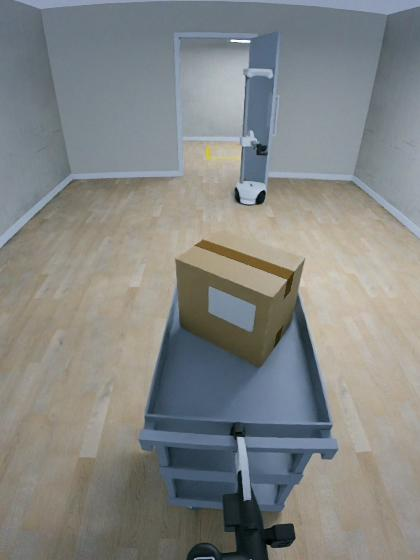

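Scene clock: 1124.67 s.
move: r2 moving
r1: as last shown
r1.lidar_m: 4.16 2.29 1.92 1.88 0.25 0.30 0.94 1.44 2.05 2.84 3.21 2.96
r1.motor_effort: lift_m=+22(22) arm_m=+5(5) wheel_0=+2(2) wheel_1=+5(5) wheel_2=-3(3)
r1.servo_current: wrist_yaw_rad=46(59) wrist_pitch_rad=46(46) wrist_roll_rad=46(65) gripper_m=39(52)
r1.contact_limits: translate_m 1
r1.wrist_depth_mm: 136 138 - - 370 201 - / 111 138 - - 373 202 - / 115 139 265 - 377 203 - / 136 155 - - 377 204 - / 1336 - - - 340 205 160 / 1397 - 193 - 191 205 - / 1430 1499 1537 143 340 179 -
r2.base_odometry: x=+0.628 y=+0.459 heading=-2.077
r2.turned_by_wheels: +0.000
r2.turned_by_imu: +0.000
r2.base_tilt: forward=-0.7 right=+0.1
r2.lidar_m: 0.41 0.43 2.31 2.20 0.98 0.75 0.69 0.73 1.05 2.53 2.64 0.43
r2.base_status: translate_m moving
r2.joint_positions: lift_m=+0.688 arm_m=+0.000 wrist_yaw_rad=-0.004 wrist_pitch_rad=+0.005 wrist_roll_rad=+1.570 gripper_m=-0.019
r2.joint_status: not commanded
r2.measured_speeds: translate_m=+0.049 strafe_m=+0.000 rotate_rad=-0.001 lift_m=+0.000 arm_m=+0.000 wrist_yaw_rad=+0.000 wrist_pitch_rad=+0.000 wrist_roll_rad=+0.000
r2.motor_effort: lift_m=+17(17) arm_m=-3(4) wheel_0=+6(8) wheel_1=+6(9) wheel_2=-13(14)
r2.servo_current: wrist_yaw_rad=59(59) wrist_pitch_rad=46(52) wrist_roll_rad=46(52) gripper_m=78(91)
r2.contact_limits: translate_m 0.7
r2.hand_pose: x=+0.4590 y=-0.0885 z=+0.8647 quat_wxyz=(+0.707, +0.707, +0.001, -0.003) (m; r2's base frame)
r2.wrist_depth_mm: - - - 157 214 1661 525 / - - - 159 217 798 - / - - 477 163 223 809 - / - 492 473 166 226 831 - / - - 535 169 231 - - / - - 186 172 178 - - / - - - - - 1576 500
pictures: none
No camera images: "cameras" was empty.

Scene clock: 1129.43 s.
earlier move: r2 done
r1.base_odometry: x=-1.824 y=+1.743 heading=+2.956
r1.turned_by_wheels: +0.000
r1.turned_by_imu: +0.000
r1.base_tilt: forward=-1.6 right=+1.3
r1.lidar_m: 4.18 2.28 1.90 1.89 0.25 0.28 0.88 1.44 2.03 2.84 3.22 2.58
r1.base_status: not commanded
r1.joint_positions: lift_m=+0.500 arm_m=+0.000 wrist_yaw_rad=+3.092 wrist_pitch_rad=+0.002 wrist_roll_rad=+0.000 gripper_m=+0.056
r1.joint_status: not commanded
r1.measured_speeds: all 0
r1.motor_effort: lift_m=+22(22) arm_m=+5(5) wheel_0=+1(2) wheel_1=+5(6) wheel_2=-3(3)
r1.servo_current: wrist_yaw_rad=52(72) wrist_pitch_rad=39(52) wrist_roll_rad=52(72) gripper_m=46(52)
r1.contact_limits: translate_m 1
r1.hand_pose: x=-0.1129 y=+0.1016 z=+0.6773 quat_wxyz=(+0.025, -0.001, +0.000, +1.000) (m; r1's base frame)
r1.wrist_depth_mm: 136 138 - - 368 201 - / 111 139 - - 373 202 - / 115 139 263 - 377 204 - / 137 155 - - 379 204 - / 1308 - - - 342 205 160 / 1397 - 193 - 190 205 - / 1397 1576 1537 143 342 179 -
r2.base_odometry: x=+0.440 y=+0.120 heading=-2.076
r2.turned_by_wheels: +0.000
r2.turned_by_imu: +0.002
r2.base_tilt: forward=-0.7 right=+0.0
r2.lidar_m: 0.39 0.41 2.25 2.20 1.52 1.13 1.07 1.14 1.63 2.55 2.68 0.43
r2.base_status: done
r2.joint_positions: lift_m=+0.688 arm_m=+0.000 wrist_yaw_rad=+0.000 wrist_pitch_rad=+0.005 wrist_roll_rad=+1.570 gripper_m=-0.019
r2.joint_status: not commanded
r2.measured_speeds: all 0
r2.motor_effort: lift_m=+17(18) arm_m=-4(4) wheel_0=+6(13) wheel_1=+6(9) wheel_2=-5(14)
r2.servo_current: wrist_yaw_rad=39(65) wrist_pitch_rad=52(59) wrist_roll_rad=59(59) gripper_m=85(91)
r2.contact_limits: translate_m 0.7
r2.hand_pose: x=+0.4593 y=-0.0873 z=+0.8647 quat_wxyz=(+0.707, +0.707, +0.002, -0.002) (m; r2's base frame)
r2.wrist_depth_mm: - - - 161 221 1661 1160 / - - - 163 222 809 - / - - 504 166 226 820 - / - 480 469 227 229 831 - / - - 525 170 231 842 - / - - 186 172 180 - - / - - - - 237 1708 -
wait: 4.77 of 8 s (r2 has come to rest)
pictures: r2_head_camera
Images, in order (width x height): r2_head_camera 420x560.

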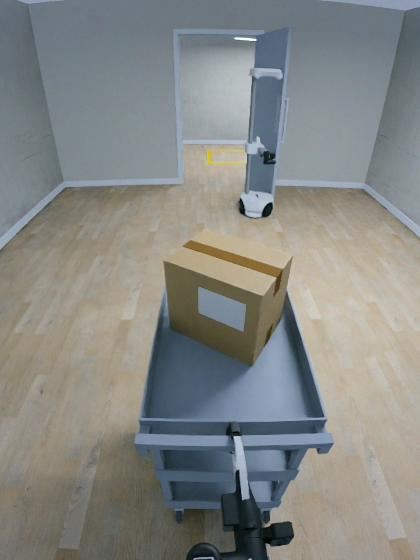

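Call:
move --blocking false --r2 '{"base":{"translate_m":0.25,"strafe_m":0.06},"pace":"slow","contact_limits":{"translate_m":0.7}}' --cameras '[]'

Call:
wait --seconds 6 --cameras '["r2_head_camera"]'

Call:
move --blocking false --r2 '{"base":{"translate_m":0.25,"strafe_m":0.02},"pace":"slow","contact_limits":{"translate_m":0.7}}' --cameras '[]'

Call:
wait --seconds 6 --cameras '["r2_head_camera"]'

Scene clock: 1136.40 s.
move: r2 moving
r1: as last shown
r1.lidar_m: 4.20 2.27 1.91 1.90 0.25 0.29 0.92 1.43 2.06 2.84 3.21 2.57
r1.motor_effort: lift_m=+22(22) arm_m=+5(5) wheel_0=+1(2) wheel_1=+5(5) wheel_2=-3(3)
r1.servo_current: wrist_yaw_rad=52(65) wrist_pitch_rad=46(46) wrist_roll_rad=46(59) gripper_m=39(46)
r1.contact_limits: translate_m 1
r1.wrist_depth_mm: 136 138 - - 368 200 - / 112 139 - - 373 203 - / 115 139 263 - 377 203 - / 136 156 - - 382 204 - / 1308 - - - 342 204 161 / 1397 - 195 - 190 206 - / 1397 1464 1537 143 342 180 -
r2.base_odometry: x=+0.437 y=+0.108 heading=-2.076
r2.turned_by_wheels: +0.000
r2.turned_by_imu: +0.001
r2.base_tilt: forward=-0.7 right=+0.1
r2.lidar_m: 0.40 0.41 2.25 2.17 1.53 1.15 1.08 1.14 1.60 2.54 2.67 0.43
r2.base_status: translate_m moving; strafe_m moving
r2.joint_positions: lift_m=+0.688 arm_m=+0.000 wrist_yaw_rad=+0.000 wrist_pitch_rad=+0.005 wrist_roll_rad=+1.570 gripper_m=-0.019
r2.joint_status: not commanded
r2.measured_speeds: translate_m=+0.049 strafe_m=+0.011 rotate_rad=+0.002 lift_m=+0.000 arm_m=+0.000 wrist_yaw_rad=+0.000 wrist_pitch_rad=+0.000 wrist_roll_rad=+0.000
r2.motor_effort: lift_m=+17(17) arm_m=-4(4) wheel_0=+9(10) wheel_1=+7(9) wheel_2=-11(12)
r2.servo_current: wrist_yaw_rad=59(59) wrist_pitch_rad=39(52) wrist_roll_rad=39(59) gripper_m=85(85)
r2.contact_limits: translate_m 0.7
r2.hand_pose: x=+0.4593 y=-0.0873 z=+0.8647 quat_wxyz=(+0.707, +0.707, +0.002, -0.002) (m; r2's base frame)
r2.wrist_depth_mm: - - - 162 222 1661 1138 / - - - 164 224 741 - / - - 508 166 227 820 - / - 488 466 228 229 831 - / - - 521 170 231 842 - / - - 186 172 178 - - / - - - - 237 1708 -
pictures: none
No camera images: "cameras" was empty.

Scene clock: 1139.73 s.
earlier move: r2 done
r1.base_odometry: x=-1.824 y=+1.743 heading=+2.956
r1.turned_by_wheels: +0.000
r1.turned_by_imu: +0.000
r1.base_tilt: forward=-1.6 right=+1.3
r1.lidar_m: 4.20 2.27 1.91 1.89 0.25 0.30 0.90 1.42 2.03 2.84 3.21 2.34
r1.base_status: not commanded
r1.joint_positions: lift_m=+0.500 arm_m=+0.000 wrist_yaw_rad=+3.092 wrist_pitch_rad=+0.002 wrist_roll_rad=+0.000 gripper_m=+0.056
r1.joint_status: not commanded
r1.measured_speeds: all 0
r1.motor_effort: lift_m=+22(22) arm_m=+5(5) wheel_0=+2(2) wheel_1=+5(6) wheel_2=-3(3)
r1.servo_current: wrist_yaw_rad=52(65) wrist_pitch_rad=46(52) wrist_roll_rad=46(65) gripper_m=39(52)
r1.contact_limits: translate_m 1
r1.hand_pose: x=-0.1129 y=+0.1016 z=+0.6773 quat_wxyz=(+0.025, -0.001, +0.000, +1.000) (m; r1's base frame)
r1.wrist_depth_mm: 136 138 - - 368 202 - / 111 139 - - 373 202 - / 115 139 264 - 377 204 - / 136 156 - - 379 205 - / 1308 - - - 343 205 160 / 1397 - 193 - 191 204 - / 1397 1499 1537 143 342 179 -
r2.base_odometry: x=+0.372 y=-0.127 heading=-2.076
r2.turned_by_wheels: +0.000
r2.turned_by_imu: +0.000
r2.base_tilt: forward=-0.7 right=+0.1
r2.lidar_m: 0.38 0.41 2.19 2.10 1.84 1.38 1.34 1.41 2.00 2.60 2.75 0.43
r2.base_status: done
r2.joint_positions: lift_m=+0.688 arm_m=+0.000 wrist_yaw_rad=-0.002 wrist_pitch_rad=+0.005 wrist_roll_rad=+1.570 gripper_m=-0.019
r2.joint_status: not commanded
r2.measured_speeds: all 0
r2.motor_effort: lift_m=+17(17) arm_m=-4(4) wheel_0=+3(10) wheel_1=+4(9) wheel_2=-6(13)
r2.servo_current: wrist_yaw_rad=39(65) wrist_pitch_rad=39(52) wrist_roll_rad=39(59) gripper_m=85(91)
r2.contact_limits: translate_m 0.7
r2.hand_pose: x=+0.4591 y=-0.0881 z=+0.8647 quat_wxyz=(+0.707, +0.707, +0.001, -0.003) (m; r2's base frame)
r2.wrist_depth_mm: - - - 165 224 1618 1138 / - - - 167 227 1537 - / - - 517 169 228 831 - / - 480 462 229 230 842 - / - - 517 171 232 831 - / - - 186 172 180 - - / - - - - 236 1576 -
wait: 3.33 of 6 s (r2 has come to rest)
pictures: r2_head_camera
Images, in order (width x height): r2_head_camera 420x560.

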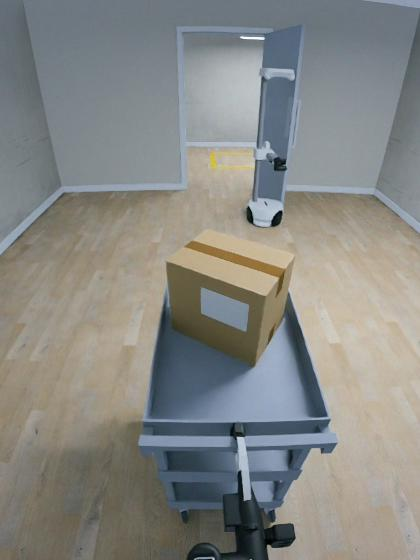

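Scene clock: 1140.23 s.
move: r2 moving
r1: as last shown
r1.lidar_m: 4.18 2.25 1.90 1.90 0.25 0.28 0.94 1.41 2.04 2.83 3.21 2.33
r1.motor_effort: lift_m=+22(22) arm_m=+5(5) wheel_0=+1(2) wheel_1=+5(5) wheel_2=-3(3)
r1.servo_current: wrist_yaw_rad=39(65) wrist_pitch_rad=39(46) wrist_roll_rad=52(65) gripper_m=52(52)
r1.contact_limits: translate_m 1
r1.wrist_depth_mm: 136 138 - - 368 200 - / 111 139 - - 377 202 - / 115 139 264 - 379 204 - / 136 155 - - 379 206 - / 1308 - - - 342 206 161 / 1397 - 194 - 191 205 - / 1397 1499 1537 143 340 180 -
r2.base_odometry: x=+0.367 y=-0.139 heading=-2.076
r2.turned_by_wheels: +0.000
r2.turned_by_imu: +0.000
r2.base_tilt: forward=-0.6 right=+0.1
r2.lidar_m: 0.36 0.43 2.15 2.11 1.85 1.39 1.34 1.41 2.01 2.58 2.71 0.43
r2.base_status: translate_m moving; strafe_m moving
r2.joint_positions: lift_m=+0.688 arm_m=+0.000 wrist_yaw_rad=-0.002 wrist_pitch_rad=+0.005 wrist_roll_rad=+1.570 gripper_m=-0.019
r2.joint_status: not commanded
r2.measured_speeds: translate_m=+0.049 strafe_m=+0.004 rotate_rad=+0.002 lift_m=+0.000 arm_m=+0.000 wrist_yaw_rad=+0.000 wrist_pitch_rad=+0.000 wrist_roll_rad=+0.000
r2.motor_effort: lift_m=+17(17) arm_m=-3(4) wheel_0=+6(9) wheel_1=+8(8) wheel_2=-13(13)
r2.servo_current: wrist_yaw_rad=59(59) wrist_pitch_rad=39(46) wrist_roll_rad=46(59) gripper_m=85(85)
r2.contact_limits: translate_m 0.7
r2.hand_pose: x=+0.4591 y=-0.0881 z=+0.8647 quat_wxyz=(+0.707, +0.707, +0.001, -0.003) (m; r2's base frame)
r2.wrist_depth_mm: - - - 166 225 1618 1138 / - - - 167 226 1537 - / - - 517 168 229 831 - / - 477 466 229 230 831 - / - - 512 171 231 831 - / - - 186 172 180 - - / - - - - 236 1618 -
pictures: none
No camera images: "cameras" was empty.

Scene clock: 1143.53 s.
earlier move: r2 done
r1.base_odometry: x=-1.824 y=+1.743 heading=+2.956
r1.turned_by_wheels: +0.000
r1.turned_by_imu: +0.000
r1.base_tilt: forward=-1.6 right=+1.2
r1.lidar_m: 4.16 2.26 1.90 1.89 0.25 0.30 0.92 1.44 2.01 2.83 3.22 2.10
r1.base_status: not commanded
r1.joint_positions: lift_m=+0.500 arm_m=+0.000 wrist_yaw_rad=+3.092 wrist_pitch_rad=+0.002 wrist_roll_rad=+0.000 gripper_m=+0.056
r1.joint_status: not commanded
r1.measured_speeds: all 0
r1.motor_effort: lift_m=+22(22) arm_m=+5(5) wheel_0=+1(2) wheel_1=+5(6) wheel_2=-3(3)
r1.servo_current: wrist_yaw_rad=33(78) wrist_pitch_rad=39(52) wrist_roll_rad=46(78) gripper_m=39(52)
r1.contact_limits: translate_m 1
r1.hand_pose: x=-0.1129 y=+0.1016 z=+0.6773 quat_wxyz=(+0.025, -0.001, +0.000, +1.000) (m; r1's base frame)
r1.wrist_depth_mm: 136 138 - - 370 201 - / 111 139 - - 370 202 - / 115 139 264 - 379 204 - / 136 156 - - 379 205 - / 1336 - - - 340 205 160 / 1397 - 194 - 191 205 - / 1430 1537 1537 143 342 179 -
r2.base_odometry: x=+0.268 y=-0.356 heading=-2.076
r2.turned_by_wheels: +0.000
r2.turned_by_imu: +0.001
r2.base_tilt: forward=-0.7 right=+0.1
r2.lidar_m: 0.39 0.41 2.15 2.06 2.21 1.65 1.58 1.65 2.36 2.63 2.76 0.45
r2.base_status: done
r2.joint_positions: lift_m=+0.688 arm_m=+0.000 wrist_yaw_rad=-0.001 wrist_pitch_rad=+0.005 wrist_roll_rad=+1.570 gripper_m=-0.019
r2.joint_status: not commanded
r2.measured_speeds: all 0
r2.motor_effort: lift_m=+17(18) arm_m=-4(4) wheel_0=+5(13) wheel_1=+4(8) wheel_2=-5(13)
r2.servo_current: wrist_yaw_rad=52(59) wrist_pitch_rad=39(59) wrist_roll_rad=46(59) gripper_m=85(91)
r2.contact_limits: translate_m 0.7
r2.hand_pose: x=+0.4592 y=-0.0876 z=+0.8647 quat_wxyz=(+0.707, +0.707, +0.002, -0.002) (m; r2's base frame)
r2.wrist_depth_mm: - - - 174 235 1661 1160 / - - - 174 235 1576 - / - - 580 173 235 831 - / - 484 466 233 233 842 - / - - 500 173 234 842 - / - - 186 173 179 - - / - - - - 232 - -
wait: 3.30 of 6 s (r2 has come to rest)
pictures: r2_head_camera
Images, in order (width x height): r2_head_camera 420x560.

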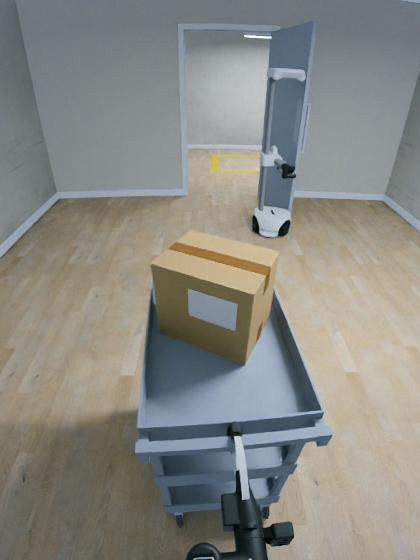

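Call:
move --blocking false --r2 '{"joints":{"gripper_m":0.06}}' --cameras '[]'

Call:
wait --seconds 2 --cameras '["r2_wrist_camera","r2_head_camera"]'

Scene clock: 1163.23 s.
move: r2 moving
r1: as last shown
r1.base_tilt: forward=-1.6 right=+1.3
r1.lidar_m: 4.19 2.28 1.91 1.90 0.25 0.28 0.92 1.43 2.05 2.83 3.23 2.10
r1.motor_effort: lift_m=+22(22) arm_m=+5(5) wheel_0=+2(2) wheel_1=+5(6) wheel_2=-3(3)
r1.servo_current: wrist_yaw_rad=46(59) wrist_pitch_rad=39(46) wrist_roll_rad=33(65) gripper_m=46(52)
r1.contact_limits: translate_m 1
r1.wrist_depth_mm: 136 138 - - 366 200 - / 111 139 - - 375 203 - / 115 139 265 - 377 204 - / 136 156 - - 382 205 - / 1281 - - - 340 204 160 / 1430 - 194 - 191 204 - / 1397 1537 1499 143 342 179 -
r2.base_odometry: x=+0.268 y=-0.356 heading=-2.076
r2.turned_by_wheels: +0.000
r2.turned_by_imu: +0.000
r2.base_tilt: forward=-0.7 right=+0.1
r2.lidar_m: 0.40 0.40 2.16 2.08 2.19 1.62 1.57 1.67 2.36 2.64 2.77 0.44
r2.base_status: not commanded
r2.joint_positions: lift_m=+0.688 arm_m=+0.000 wrist_yaw_rad=-0.001 wrist_pitch_rad=+0.005 wrist_roll_rad=+1.570 gripper_m=+0.005
r2.joint_status: gripper_m moving
r2.measured_speeds: all 0
r2.motor_effort: lift_m=+17(18) arm_m=-3(4) wheel_0=+5(5) wheel_1=+5(5) wheel_2=-5(5)
r2.servo_current: wrist_yaw_rad=52(52) wrist_pitch_rad=52(52) wrist_roll_rad=52(52) gripper_m=85(85)
r2.contact_limits: translate_m 0.7
r2.hand_pose: x=+0.4592 y=-0.0876 z=+0.8647 quat_wxyz=(+0.707, +0.707, +0.002, -0.002) (m; r2's base frame)
r2.wrist_depth_mm: - - - 178 238 1661 1160 / - - - 178 238 1708 - / - - 591 177 238 809 - / - 492 466 237 236 842 - / - - 504 177 237 854 - / - - 190 176 183 - - / - - - - 236 - -
pictures: none
No camera images: "cameras" was empty.

Scene clock: 1164.27 s.
earlier move: r2 done
r1.base_odometry: x=-1.824 y=+1.743 heading=+2.956
r1.turned_by_wheels: +0.000
r1.turned_by_imu: +0.000
r1.base_tilt: forward=-1.6 right=+1.3
r1.lidar_m: 4.17 2.28 1.88 1.90 0.25 0.30 0.94 1.43 2.04 2.83 3.24 2.09
r1.base_status: not commanded
r1.joint_positions: lift_m=+0.500 arm_m=+0.000 wrist_yaw_rad=+3.092 wrist_pitch_rad=+0.002 wrist_roll_rad=+0.000 gripper_m=+0.056
r1.joint_status: not commanded
r1.measured_speeds: all 0
r1.motor_effort: lift_m=+22(22) arm_m=+5(5) wheel_0=+1(2) wheel_1=+5(6) wheel_2=-3(3)
r1.servo_current: wrist_yaw_rad=52(65) wrist_pitch_rad=39(46) wrist_roll_rad=26(72) gripper_m=46(52)
r1.contact_limits: translate_m 1
r1.hand_pose: x=-0.1129 y=+0.1016 z=+0.6773 quat_wxyz=(+0.025, -0.001, +0.000, +1.000) (m; r1's base frame)
r1.wrist_depth_mm: 136 138 - - 370 201 - / 112 138 - - 373 202 - / 115 139 264 - 375 204 - / 136 156 - - 382 206 - / 1308 - - - 340 204 161 / 1366 - 193 - 191 204 - / 1430 1464 1499 143 340 179 -
r2.base_odometry: x=+0.268 y=-0.356 heading=-2.076
r2.turned_by_wheels: +0.000
r2.turned_by_imu: +0.000
r2.base_tilt: forward=-0.7 right=+0.1
r2.lidar_m: 0.41 0.40 2.12 2.07 2.19 1.64 1.57 1.66 2.36 2.62 2.76 0.45
r2.base_status: not commanded
r2.joint_positions: lift_m=+0.688 arm_m=+0.000 wrist_yaw_rad=-0.001 wrist_pitch_rad=+0.004 wrist_roll_rad=+1.570 gripper_m=+0.060
r2.joint_status: all done
r2.measured_speeds: all 0
r2.motor_effort: lift_m=+17(18) arm_m=-3(4) wheel_0=+3(5) wheel_1=+3(5) wheel_2=-5(5)
r2.servo_current: wrist_yaw_rad=39(59) wrist_pitch_rad=46(52) wrist_roll_rad=39(59) gripper_m=46(104)
r2.contact_limits: translate_m 0.7
r2.hand_pose: x=+0.4592 y=-0.0876 z=+0.8651 quat_wxyz=(+0.707, +0.707, +0.001, -0.002) (m; r2's base frame)
r2.wrist_depth_mm: - - - 249 251 1618 1182 / - - - 189 250 1708 517 / - - 621 189 250 842 - / - - 484 188 249 831 - / - - 500 187 246 - - / - - 196 187 190 - - / - - 621 - 245 1756 -
wait: 1.03 of 2 s (r2 has come to rest)
pictures: r2_head_camera, r2_wrist_camera
Images, in order (width x height): r2_head_camera 420x560, r2_wrist_camera 616x392.

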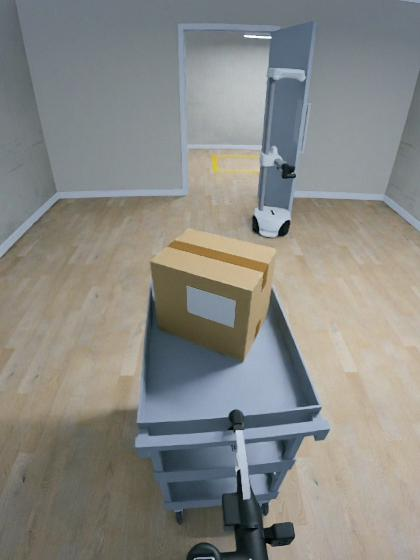

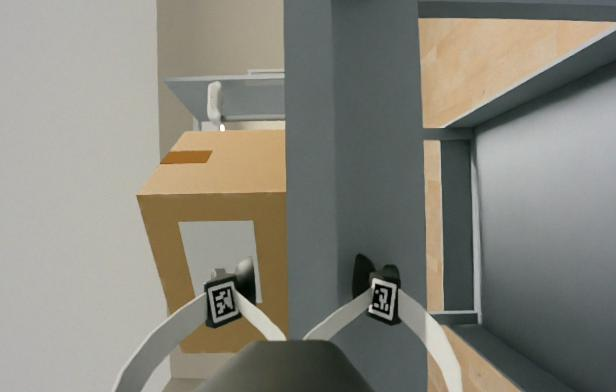

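Call:
zoom_image --camera "r2_wrist_camera" --region '[150, 100, 500, 392]'

Call:
zoom_image --camera "r2_head_camera" --region '[130, 380, 340, 540]'

Scaled by 1.440.

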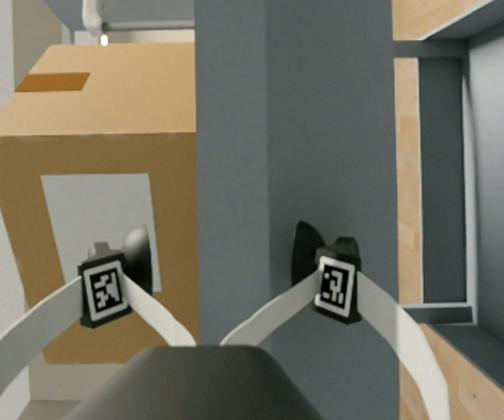

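Scaled by 2.400 from the camera's 420x560 image, which has a finer 1200x1600 frame.

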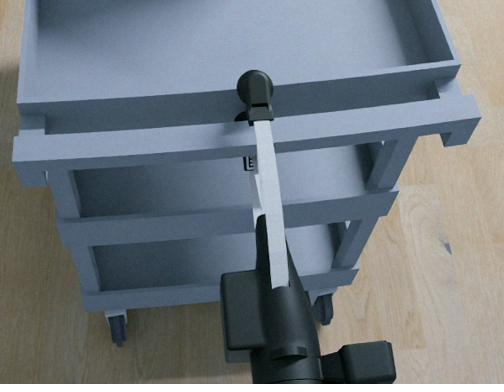

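Call:
move --blocking false --r2 '{"base":{"strafe_m":-0.022},"pace":"slow","contact_limits":{"strafe_m":0.4}}' --cameras '[]'

Call:
wait --seconds 2 --cameras '[]'

Call:
move --blocking false --r2 '{"base":{"rotate_rad":0.187},"pace":"slow","contact_limits":{"rotate_rad":0.4}}' --cameras '[]'

Call:
wait --seconds 3 --cameras '["r2_head_camera"]'

Scene clock: 1185.43 s.
move: r2 moving
r1: as last shown
r1.lidar_m: 4.18 2.28 1.88 1.89 0.25 0.30 0.92 1.43 2.01 2.83 3.21 2.09
r1.motor_effort: lift_m=+22(22) arm_m=+5(5) wheel_0=+1(2) wheel_1=+5(5) wheel_2=-3(3)
r1.servo_current: wrist_yaw_rad=65(65) wrist_pitch_rad=39(46) wrist_roll_rad=39(59) gripper_m=39(46)
r1.contact_limits: translate_m 1
r1.wrist_depth_mm: 136 138 - - 368 201 - / 111 138 - - 375 202 - / 115 139 262 - 379 204 - / 137 156 - - 379 204 - / 1308 - - - 342 206 161 / 1430 - 193 - 191 205 - / 1366 1537 1499 143 340 179 -
r2.base_odometry: x=+0.256 y=-0.349 heading=-2.076
r2.turned_by_wheels: +0.000
r2.turned_by_imu: +0.001
r2.base_tilt: forward=-0.6 right=+0.1
r2.lidar_m: 0.42 0.42 2.16 2.07 2.20 1.63 1.57 1.67 2.36 2.60 2.78 0.44
r2.base_status: strafe_m moving
r2.joint_positions: lift_m=+0.688 arm_m=+0.000 wrist_yaw_rad=-0.001 wrist_pitch_rad=+0.004 wrist_roll_rad=+1.570 gripper_m=+0.060
r2.joint_status: not commanded
r2.measured_speeds: translate_m=+0.000 strafe_m=-0.047 rotate_rad=-0.001 lift_m=+0.000 arm_m=+0.000 wrist_yaw_rad=+0.000 wrist_pitch_rad=+0.000 wrist_roll_rad=+0.000
r2.motor_effort: lift_m=+17(17) arm_m=-4(4) wheel_0=+7(10) wheel_1=-7(8) wheel_2=-1(4)
r2.servo_current: wrist_yaw_rad=46(52) wrist_pitch_rad=46(52) wrist_roll_rad=59(59) gripper_m=52(59)
r2.contact_limits: strafe_m 0.4
r2.hand_pose: x=+0.4592 y=-0.0876 z=+0.8651 quat_wxyz=(+0.707, +0.707, +0.001, -0.002) (m; r2's base frame)
r2.wrist_depth_mm: - - - 250 251 1397 1060 / - - - 190 251 1756 569 / - - 654 189 250 842 - / - - 480 189 248 854 - / - - 496 188 247 - - / - - 196 186 190 - - / - - 609 - 245 1708 -
pictures: none
No camera images: "cameras" was empty.

Scene clock: 1186.10 s.
earlier move: r2 done
r1.base_odometry: x=-1.824 y=+1.743 heading=+2.956
r1.turned_by_wheels: +0.000
r1.turned_by_imu: +0.000
r1.base_tilt: forward=-1.6 right=+1.3
r1.lidar_m: 4.17 2.28 1.90 1.91 0.25 0.28 0.90 1.43 2.04 2.83 3.23 2.09
r1.base_status: not commanded
r1.joint_positions: lift_m=+0.500 arm_m=+0.000 wrist_yaw_rad=+3.092 wrist_pitch_rad=+0.002 wrist_roll_rad=+0.000 gripper_m=+0.056
r1.joint_status: not commanded
r1.measured_speeds: all 0
r1.motor_effort: lift_m=+22(22) arm_m=+5(5) wheel_0=+1(2) wheel_1=+5(5) wheel_2=-3(3)
r1.servo_current: wrist_yaw_rad=59(65) wrist_pitch_rad=39(52) wrist_roll_rad=52(65) gripper_m=39(46)
r1.contact_limits: translate_m 1
r1.hand_pose: x=-0.1129 y=+0.1016 z=+0.6773 quat_wxyz=(+0.025, -0.001, +0.000, +1.000) (m; r1's base frame)
r1.wrist_depth_mm: 136 138 - - 368 201 - / 111 138 - - 373 202 - / 115 139 263 - 375 204 - / 136 156 - - 382 204 - / 1308 - - - 342 206 161 / 1430 - 193 - 191 206 - / 1397 1499 1499 143 342 179 -
r2.base_odometry: x=+0.249 y=-0.345 heading=-2.076
r2.turned_by_wheels: +0.000
r2.turned_by_imu: +0.000
r2.base_tilt: forward=-0.7 right=+0.0
r2.lidar_m: 0.40 0.42 2.17 2.11 2.16 1.64 1.59 1.65 2.35 2.60 2.75 0.43
r2.base_status: done
r2.joint_positions: lift_m=+0.688 arm_m=+0.000 wrist_yaw_rad=-0.001 wrist_pitch_rad=+0.004 wrist_roll_rad=+1.570 gripper_m=+0.060
r2.joint_status: not commanded
r2.measured_speeds: all 0
r2.motor_effort: lift_m=+17(17) arm_m=-4(4) wheel_0=+5(10) wheel_1=-3(8) wheel_2=+0(4)
r2.servo_current: wrist_yaw_rad=46(52) wrist_pitch_rad=46(52) wrist_roll_rad=52(59) gripper_m=46(59)
r2.contact_limits: strafe_m 0.4
r2.hand_pose: x=+0.4592 y=-0.0876 z=+0.8651 quat_wxyz=(+0.707, +0.707, +0.001, -0.002) (m; r2's base frame)
r2.wrist_depth_mm: - - - 235 251 268 258 / - - - 190 251 1661 1118 / - - - 190 249 842 - / - - 496 189 248 842 - / - - 492 189 248 - - / - - 195 188 190 - - / - - 603 - 247 1808 -
wait: 0.67 of 2 s (r2 has come to rest)
pictures: none
No camera images: "cameras" was empty.

Scene clock: 1186.60 s.
move: r2 moving
r1: as last shown
r1.lidar_m: 4.19 2.26 1.88 1.87 0.25 0.28 0.94 1.43 2.04 2.85 3.23 2.07
r1.servo_current: wrist_yaw_rad=65(65) wrist_pitch_rad=39(46) wrist_roll_rad=39(65) gripper_m=46(46)
r1.contact_limits: translate_m 1
r1.wrist_depth_mm: 136 138 - - 368 201 - / 111 139 - - 375 202 - / 115 139 265 - 377 203 - / 136 155 - - 377 205 - / 1308 - - - 340 205 160 / 1397 - 194 - 191 205 - / 1430 1576 1537 143 343 180 -
r2.base_odometry: x=+0.249 y=-0.345 heading=-1.956
r2.turned_by_wheels: +0.120
r2.turned_by_imu: +0.117
r2.base_tilt: forward=-0.7 right=+0.1
r2.lidar_m: 0.41 0.47 2.12 2.09 2.01 1.60 1.57 1.73 2.64 2.59 2.89 0.44
r2.base_status: rotate_rad moving
r2.joint_positions: lift_m=+0.688 arm_m=+0.000 wrist_yaw_rad=-0.002 wrist_pitch_rad=+0.004 wrist_roll_rad=+1.570 gripper_m=+0.060
r2.joint_status: not commanded
r2.measured_speeds: translate_m=+0.000 strafe_m=+0.000 rotate_rad=+0.387 lift_m=+0.000 arm_m=+0.000 wrist_yaw_rad=+0.000 wrist_pitch_rad=+0.000 wrist_roll_rad=+0.000
r2.motor_effort: lift_m=+17(17) arm_m=-4(4) wheel_0=-6(9) wheel_1=-6(8) wheel_2=-9(14)
r2.servo_current: wrist_yaw_rad=52(52) wrist_pitch_rad=46(46) wrist_roll_rad=33(52) gripper_m=46(59)
r2.contact_limits: rotate_rad 0.4
r2.hand_pose: x=+0.4591 y=-0.0881 z=+0.8651 quat_wxyz=(+0.707, +0.707, +0.001, -0.002) (m; r2's base frame)
r2.wrist_depth_mm: - - - 175 233 1661 530 / - - - 178 235 768 - / - - 480 180 238 - - / - - 492 182 241 854 - / - - 544 185 244 - - / - - 196 186 187 - - / - - - - - 1618 488
pictures: none
No camera images: "cameras" was empty.

Scene clock: 1187.27 s.
earlier move: r2 done
r1.base_odometry: x=-1.824 y=+1.743 heading=+2.956
r1.turned_by_wheels: +0.000
r1.turned_by_imu: +0.000
r1.base_tilt: forward=-1.6 right=+1.2
r1.lidar_m: 4.16 2.28 1.90 1.89 0.25 0.29 0.92 1.40 2.04 2.82 3.20 2.06
r1.base_status: not commanded
r1.joint_positions: lift_m=+0.500 arm_m=+0.000 wrist_yaw_rad=+3.092 wrist_pitch_rad=+0.002 wrist_roll_rad=+0.000 gripper_m=+0.056
r1.joint_status: not commanded
r1.measured_speeds: all 0
r1.motor_effort: lift_m=+22(22) arm_m=+5(5) wheel_0=+1(2) wheel_1=+5(5) wheel_2=-3(3)
r1.servo_current: wrist_yaw_rad=59(65) wrist_pitch_rad=33(46) wrist_roll_rad=59(65) gripper_m=39(46)
r1.contact_limits: translate_m 1
r1.hand_pose: x=-0.1129 y=+0.1016 z=+0.6773 quat_wxyz=(+0.025, -0.001, +0.000, +1.000) (m; r1's base frame)
r1.wrist_depth_mm: 136 138 - - 366 202 - / 111 138 - - 375 202 - / 115 139 264 - 377 204 - / 136 156 - - 379 204 - / 1308 - - - 342 206 160 / 1397 - 194 - 191 206 - / 1397 1499 1499 143 342 179 -
r2.base_odometry: x=+0.249 y=-0.345 heading=-1.890
r2.turned_by_wheels: +0.066
r2.turned_by_imu: +0.064
r2.base_tilt: forward=-0.7 right=+0.1
r2.lidar_m: 0.39 2.54 2.13 2.10 1.90 1.59 1.58 1.76 2.60 2.61 2.96 0.42
r2.base_status: done
r2.joint_positions: lift_m=+0.688 arm_m=+0.000 wrist_yaw_rad=-0.002 wrist_pitch_rad=+0.004 wrist_roll_rad=+1.570 gripper_m=+0.060
r2.joint_status: not commanded
r2.measured_speeds: all 0
r2.motor_effort: lift_m=+17(17) arm_m=-4(4) wheel_0=-4(9) wheel_1=-5(8) wheel_2=-7(14)
r2.servo_current: wrist_yaw_rad=46(52) wrist_pitch_rad=52(52) wrist_roll_rad=33(52) gripper_m=52(59)
r2.contact_limits: rotate_rad 0.4
r2.hand_pose: x=+0.4591 y=-0.0881 z=+0.8651 quat_wxyz=(+0.707, +0.707, +0.001, -0.002) (m; r2's base frame)
r2.wrist_depth_mm: - - - 169 224 723 - / - - 492 174 230 - - / - - 477 178 236 - - / - - 535 181 241 842 - / - - 597 186 247 - - / - - 196 189 189 1661 496 / - - - - - 1708 1182
wait: 0.67 of 3 s (r2 has come to rest)
pictures: r2_head_camera
Images, in order (width x height): r2_head_camera 420x560.

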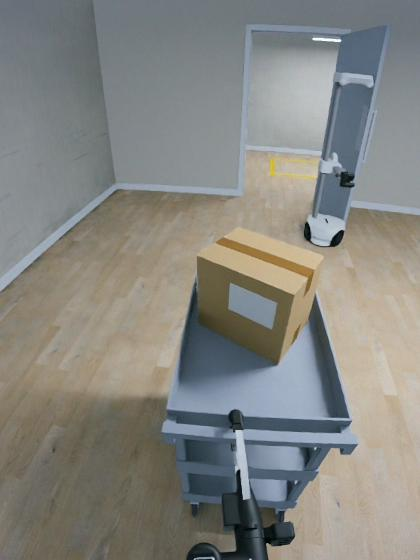

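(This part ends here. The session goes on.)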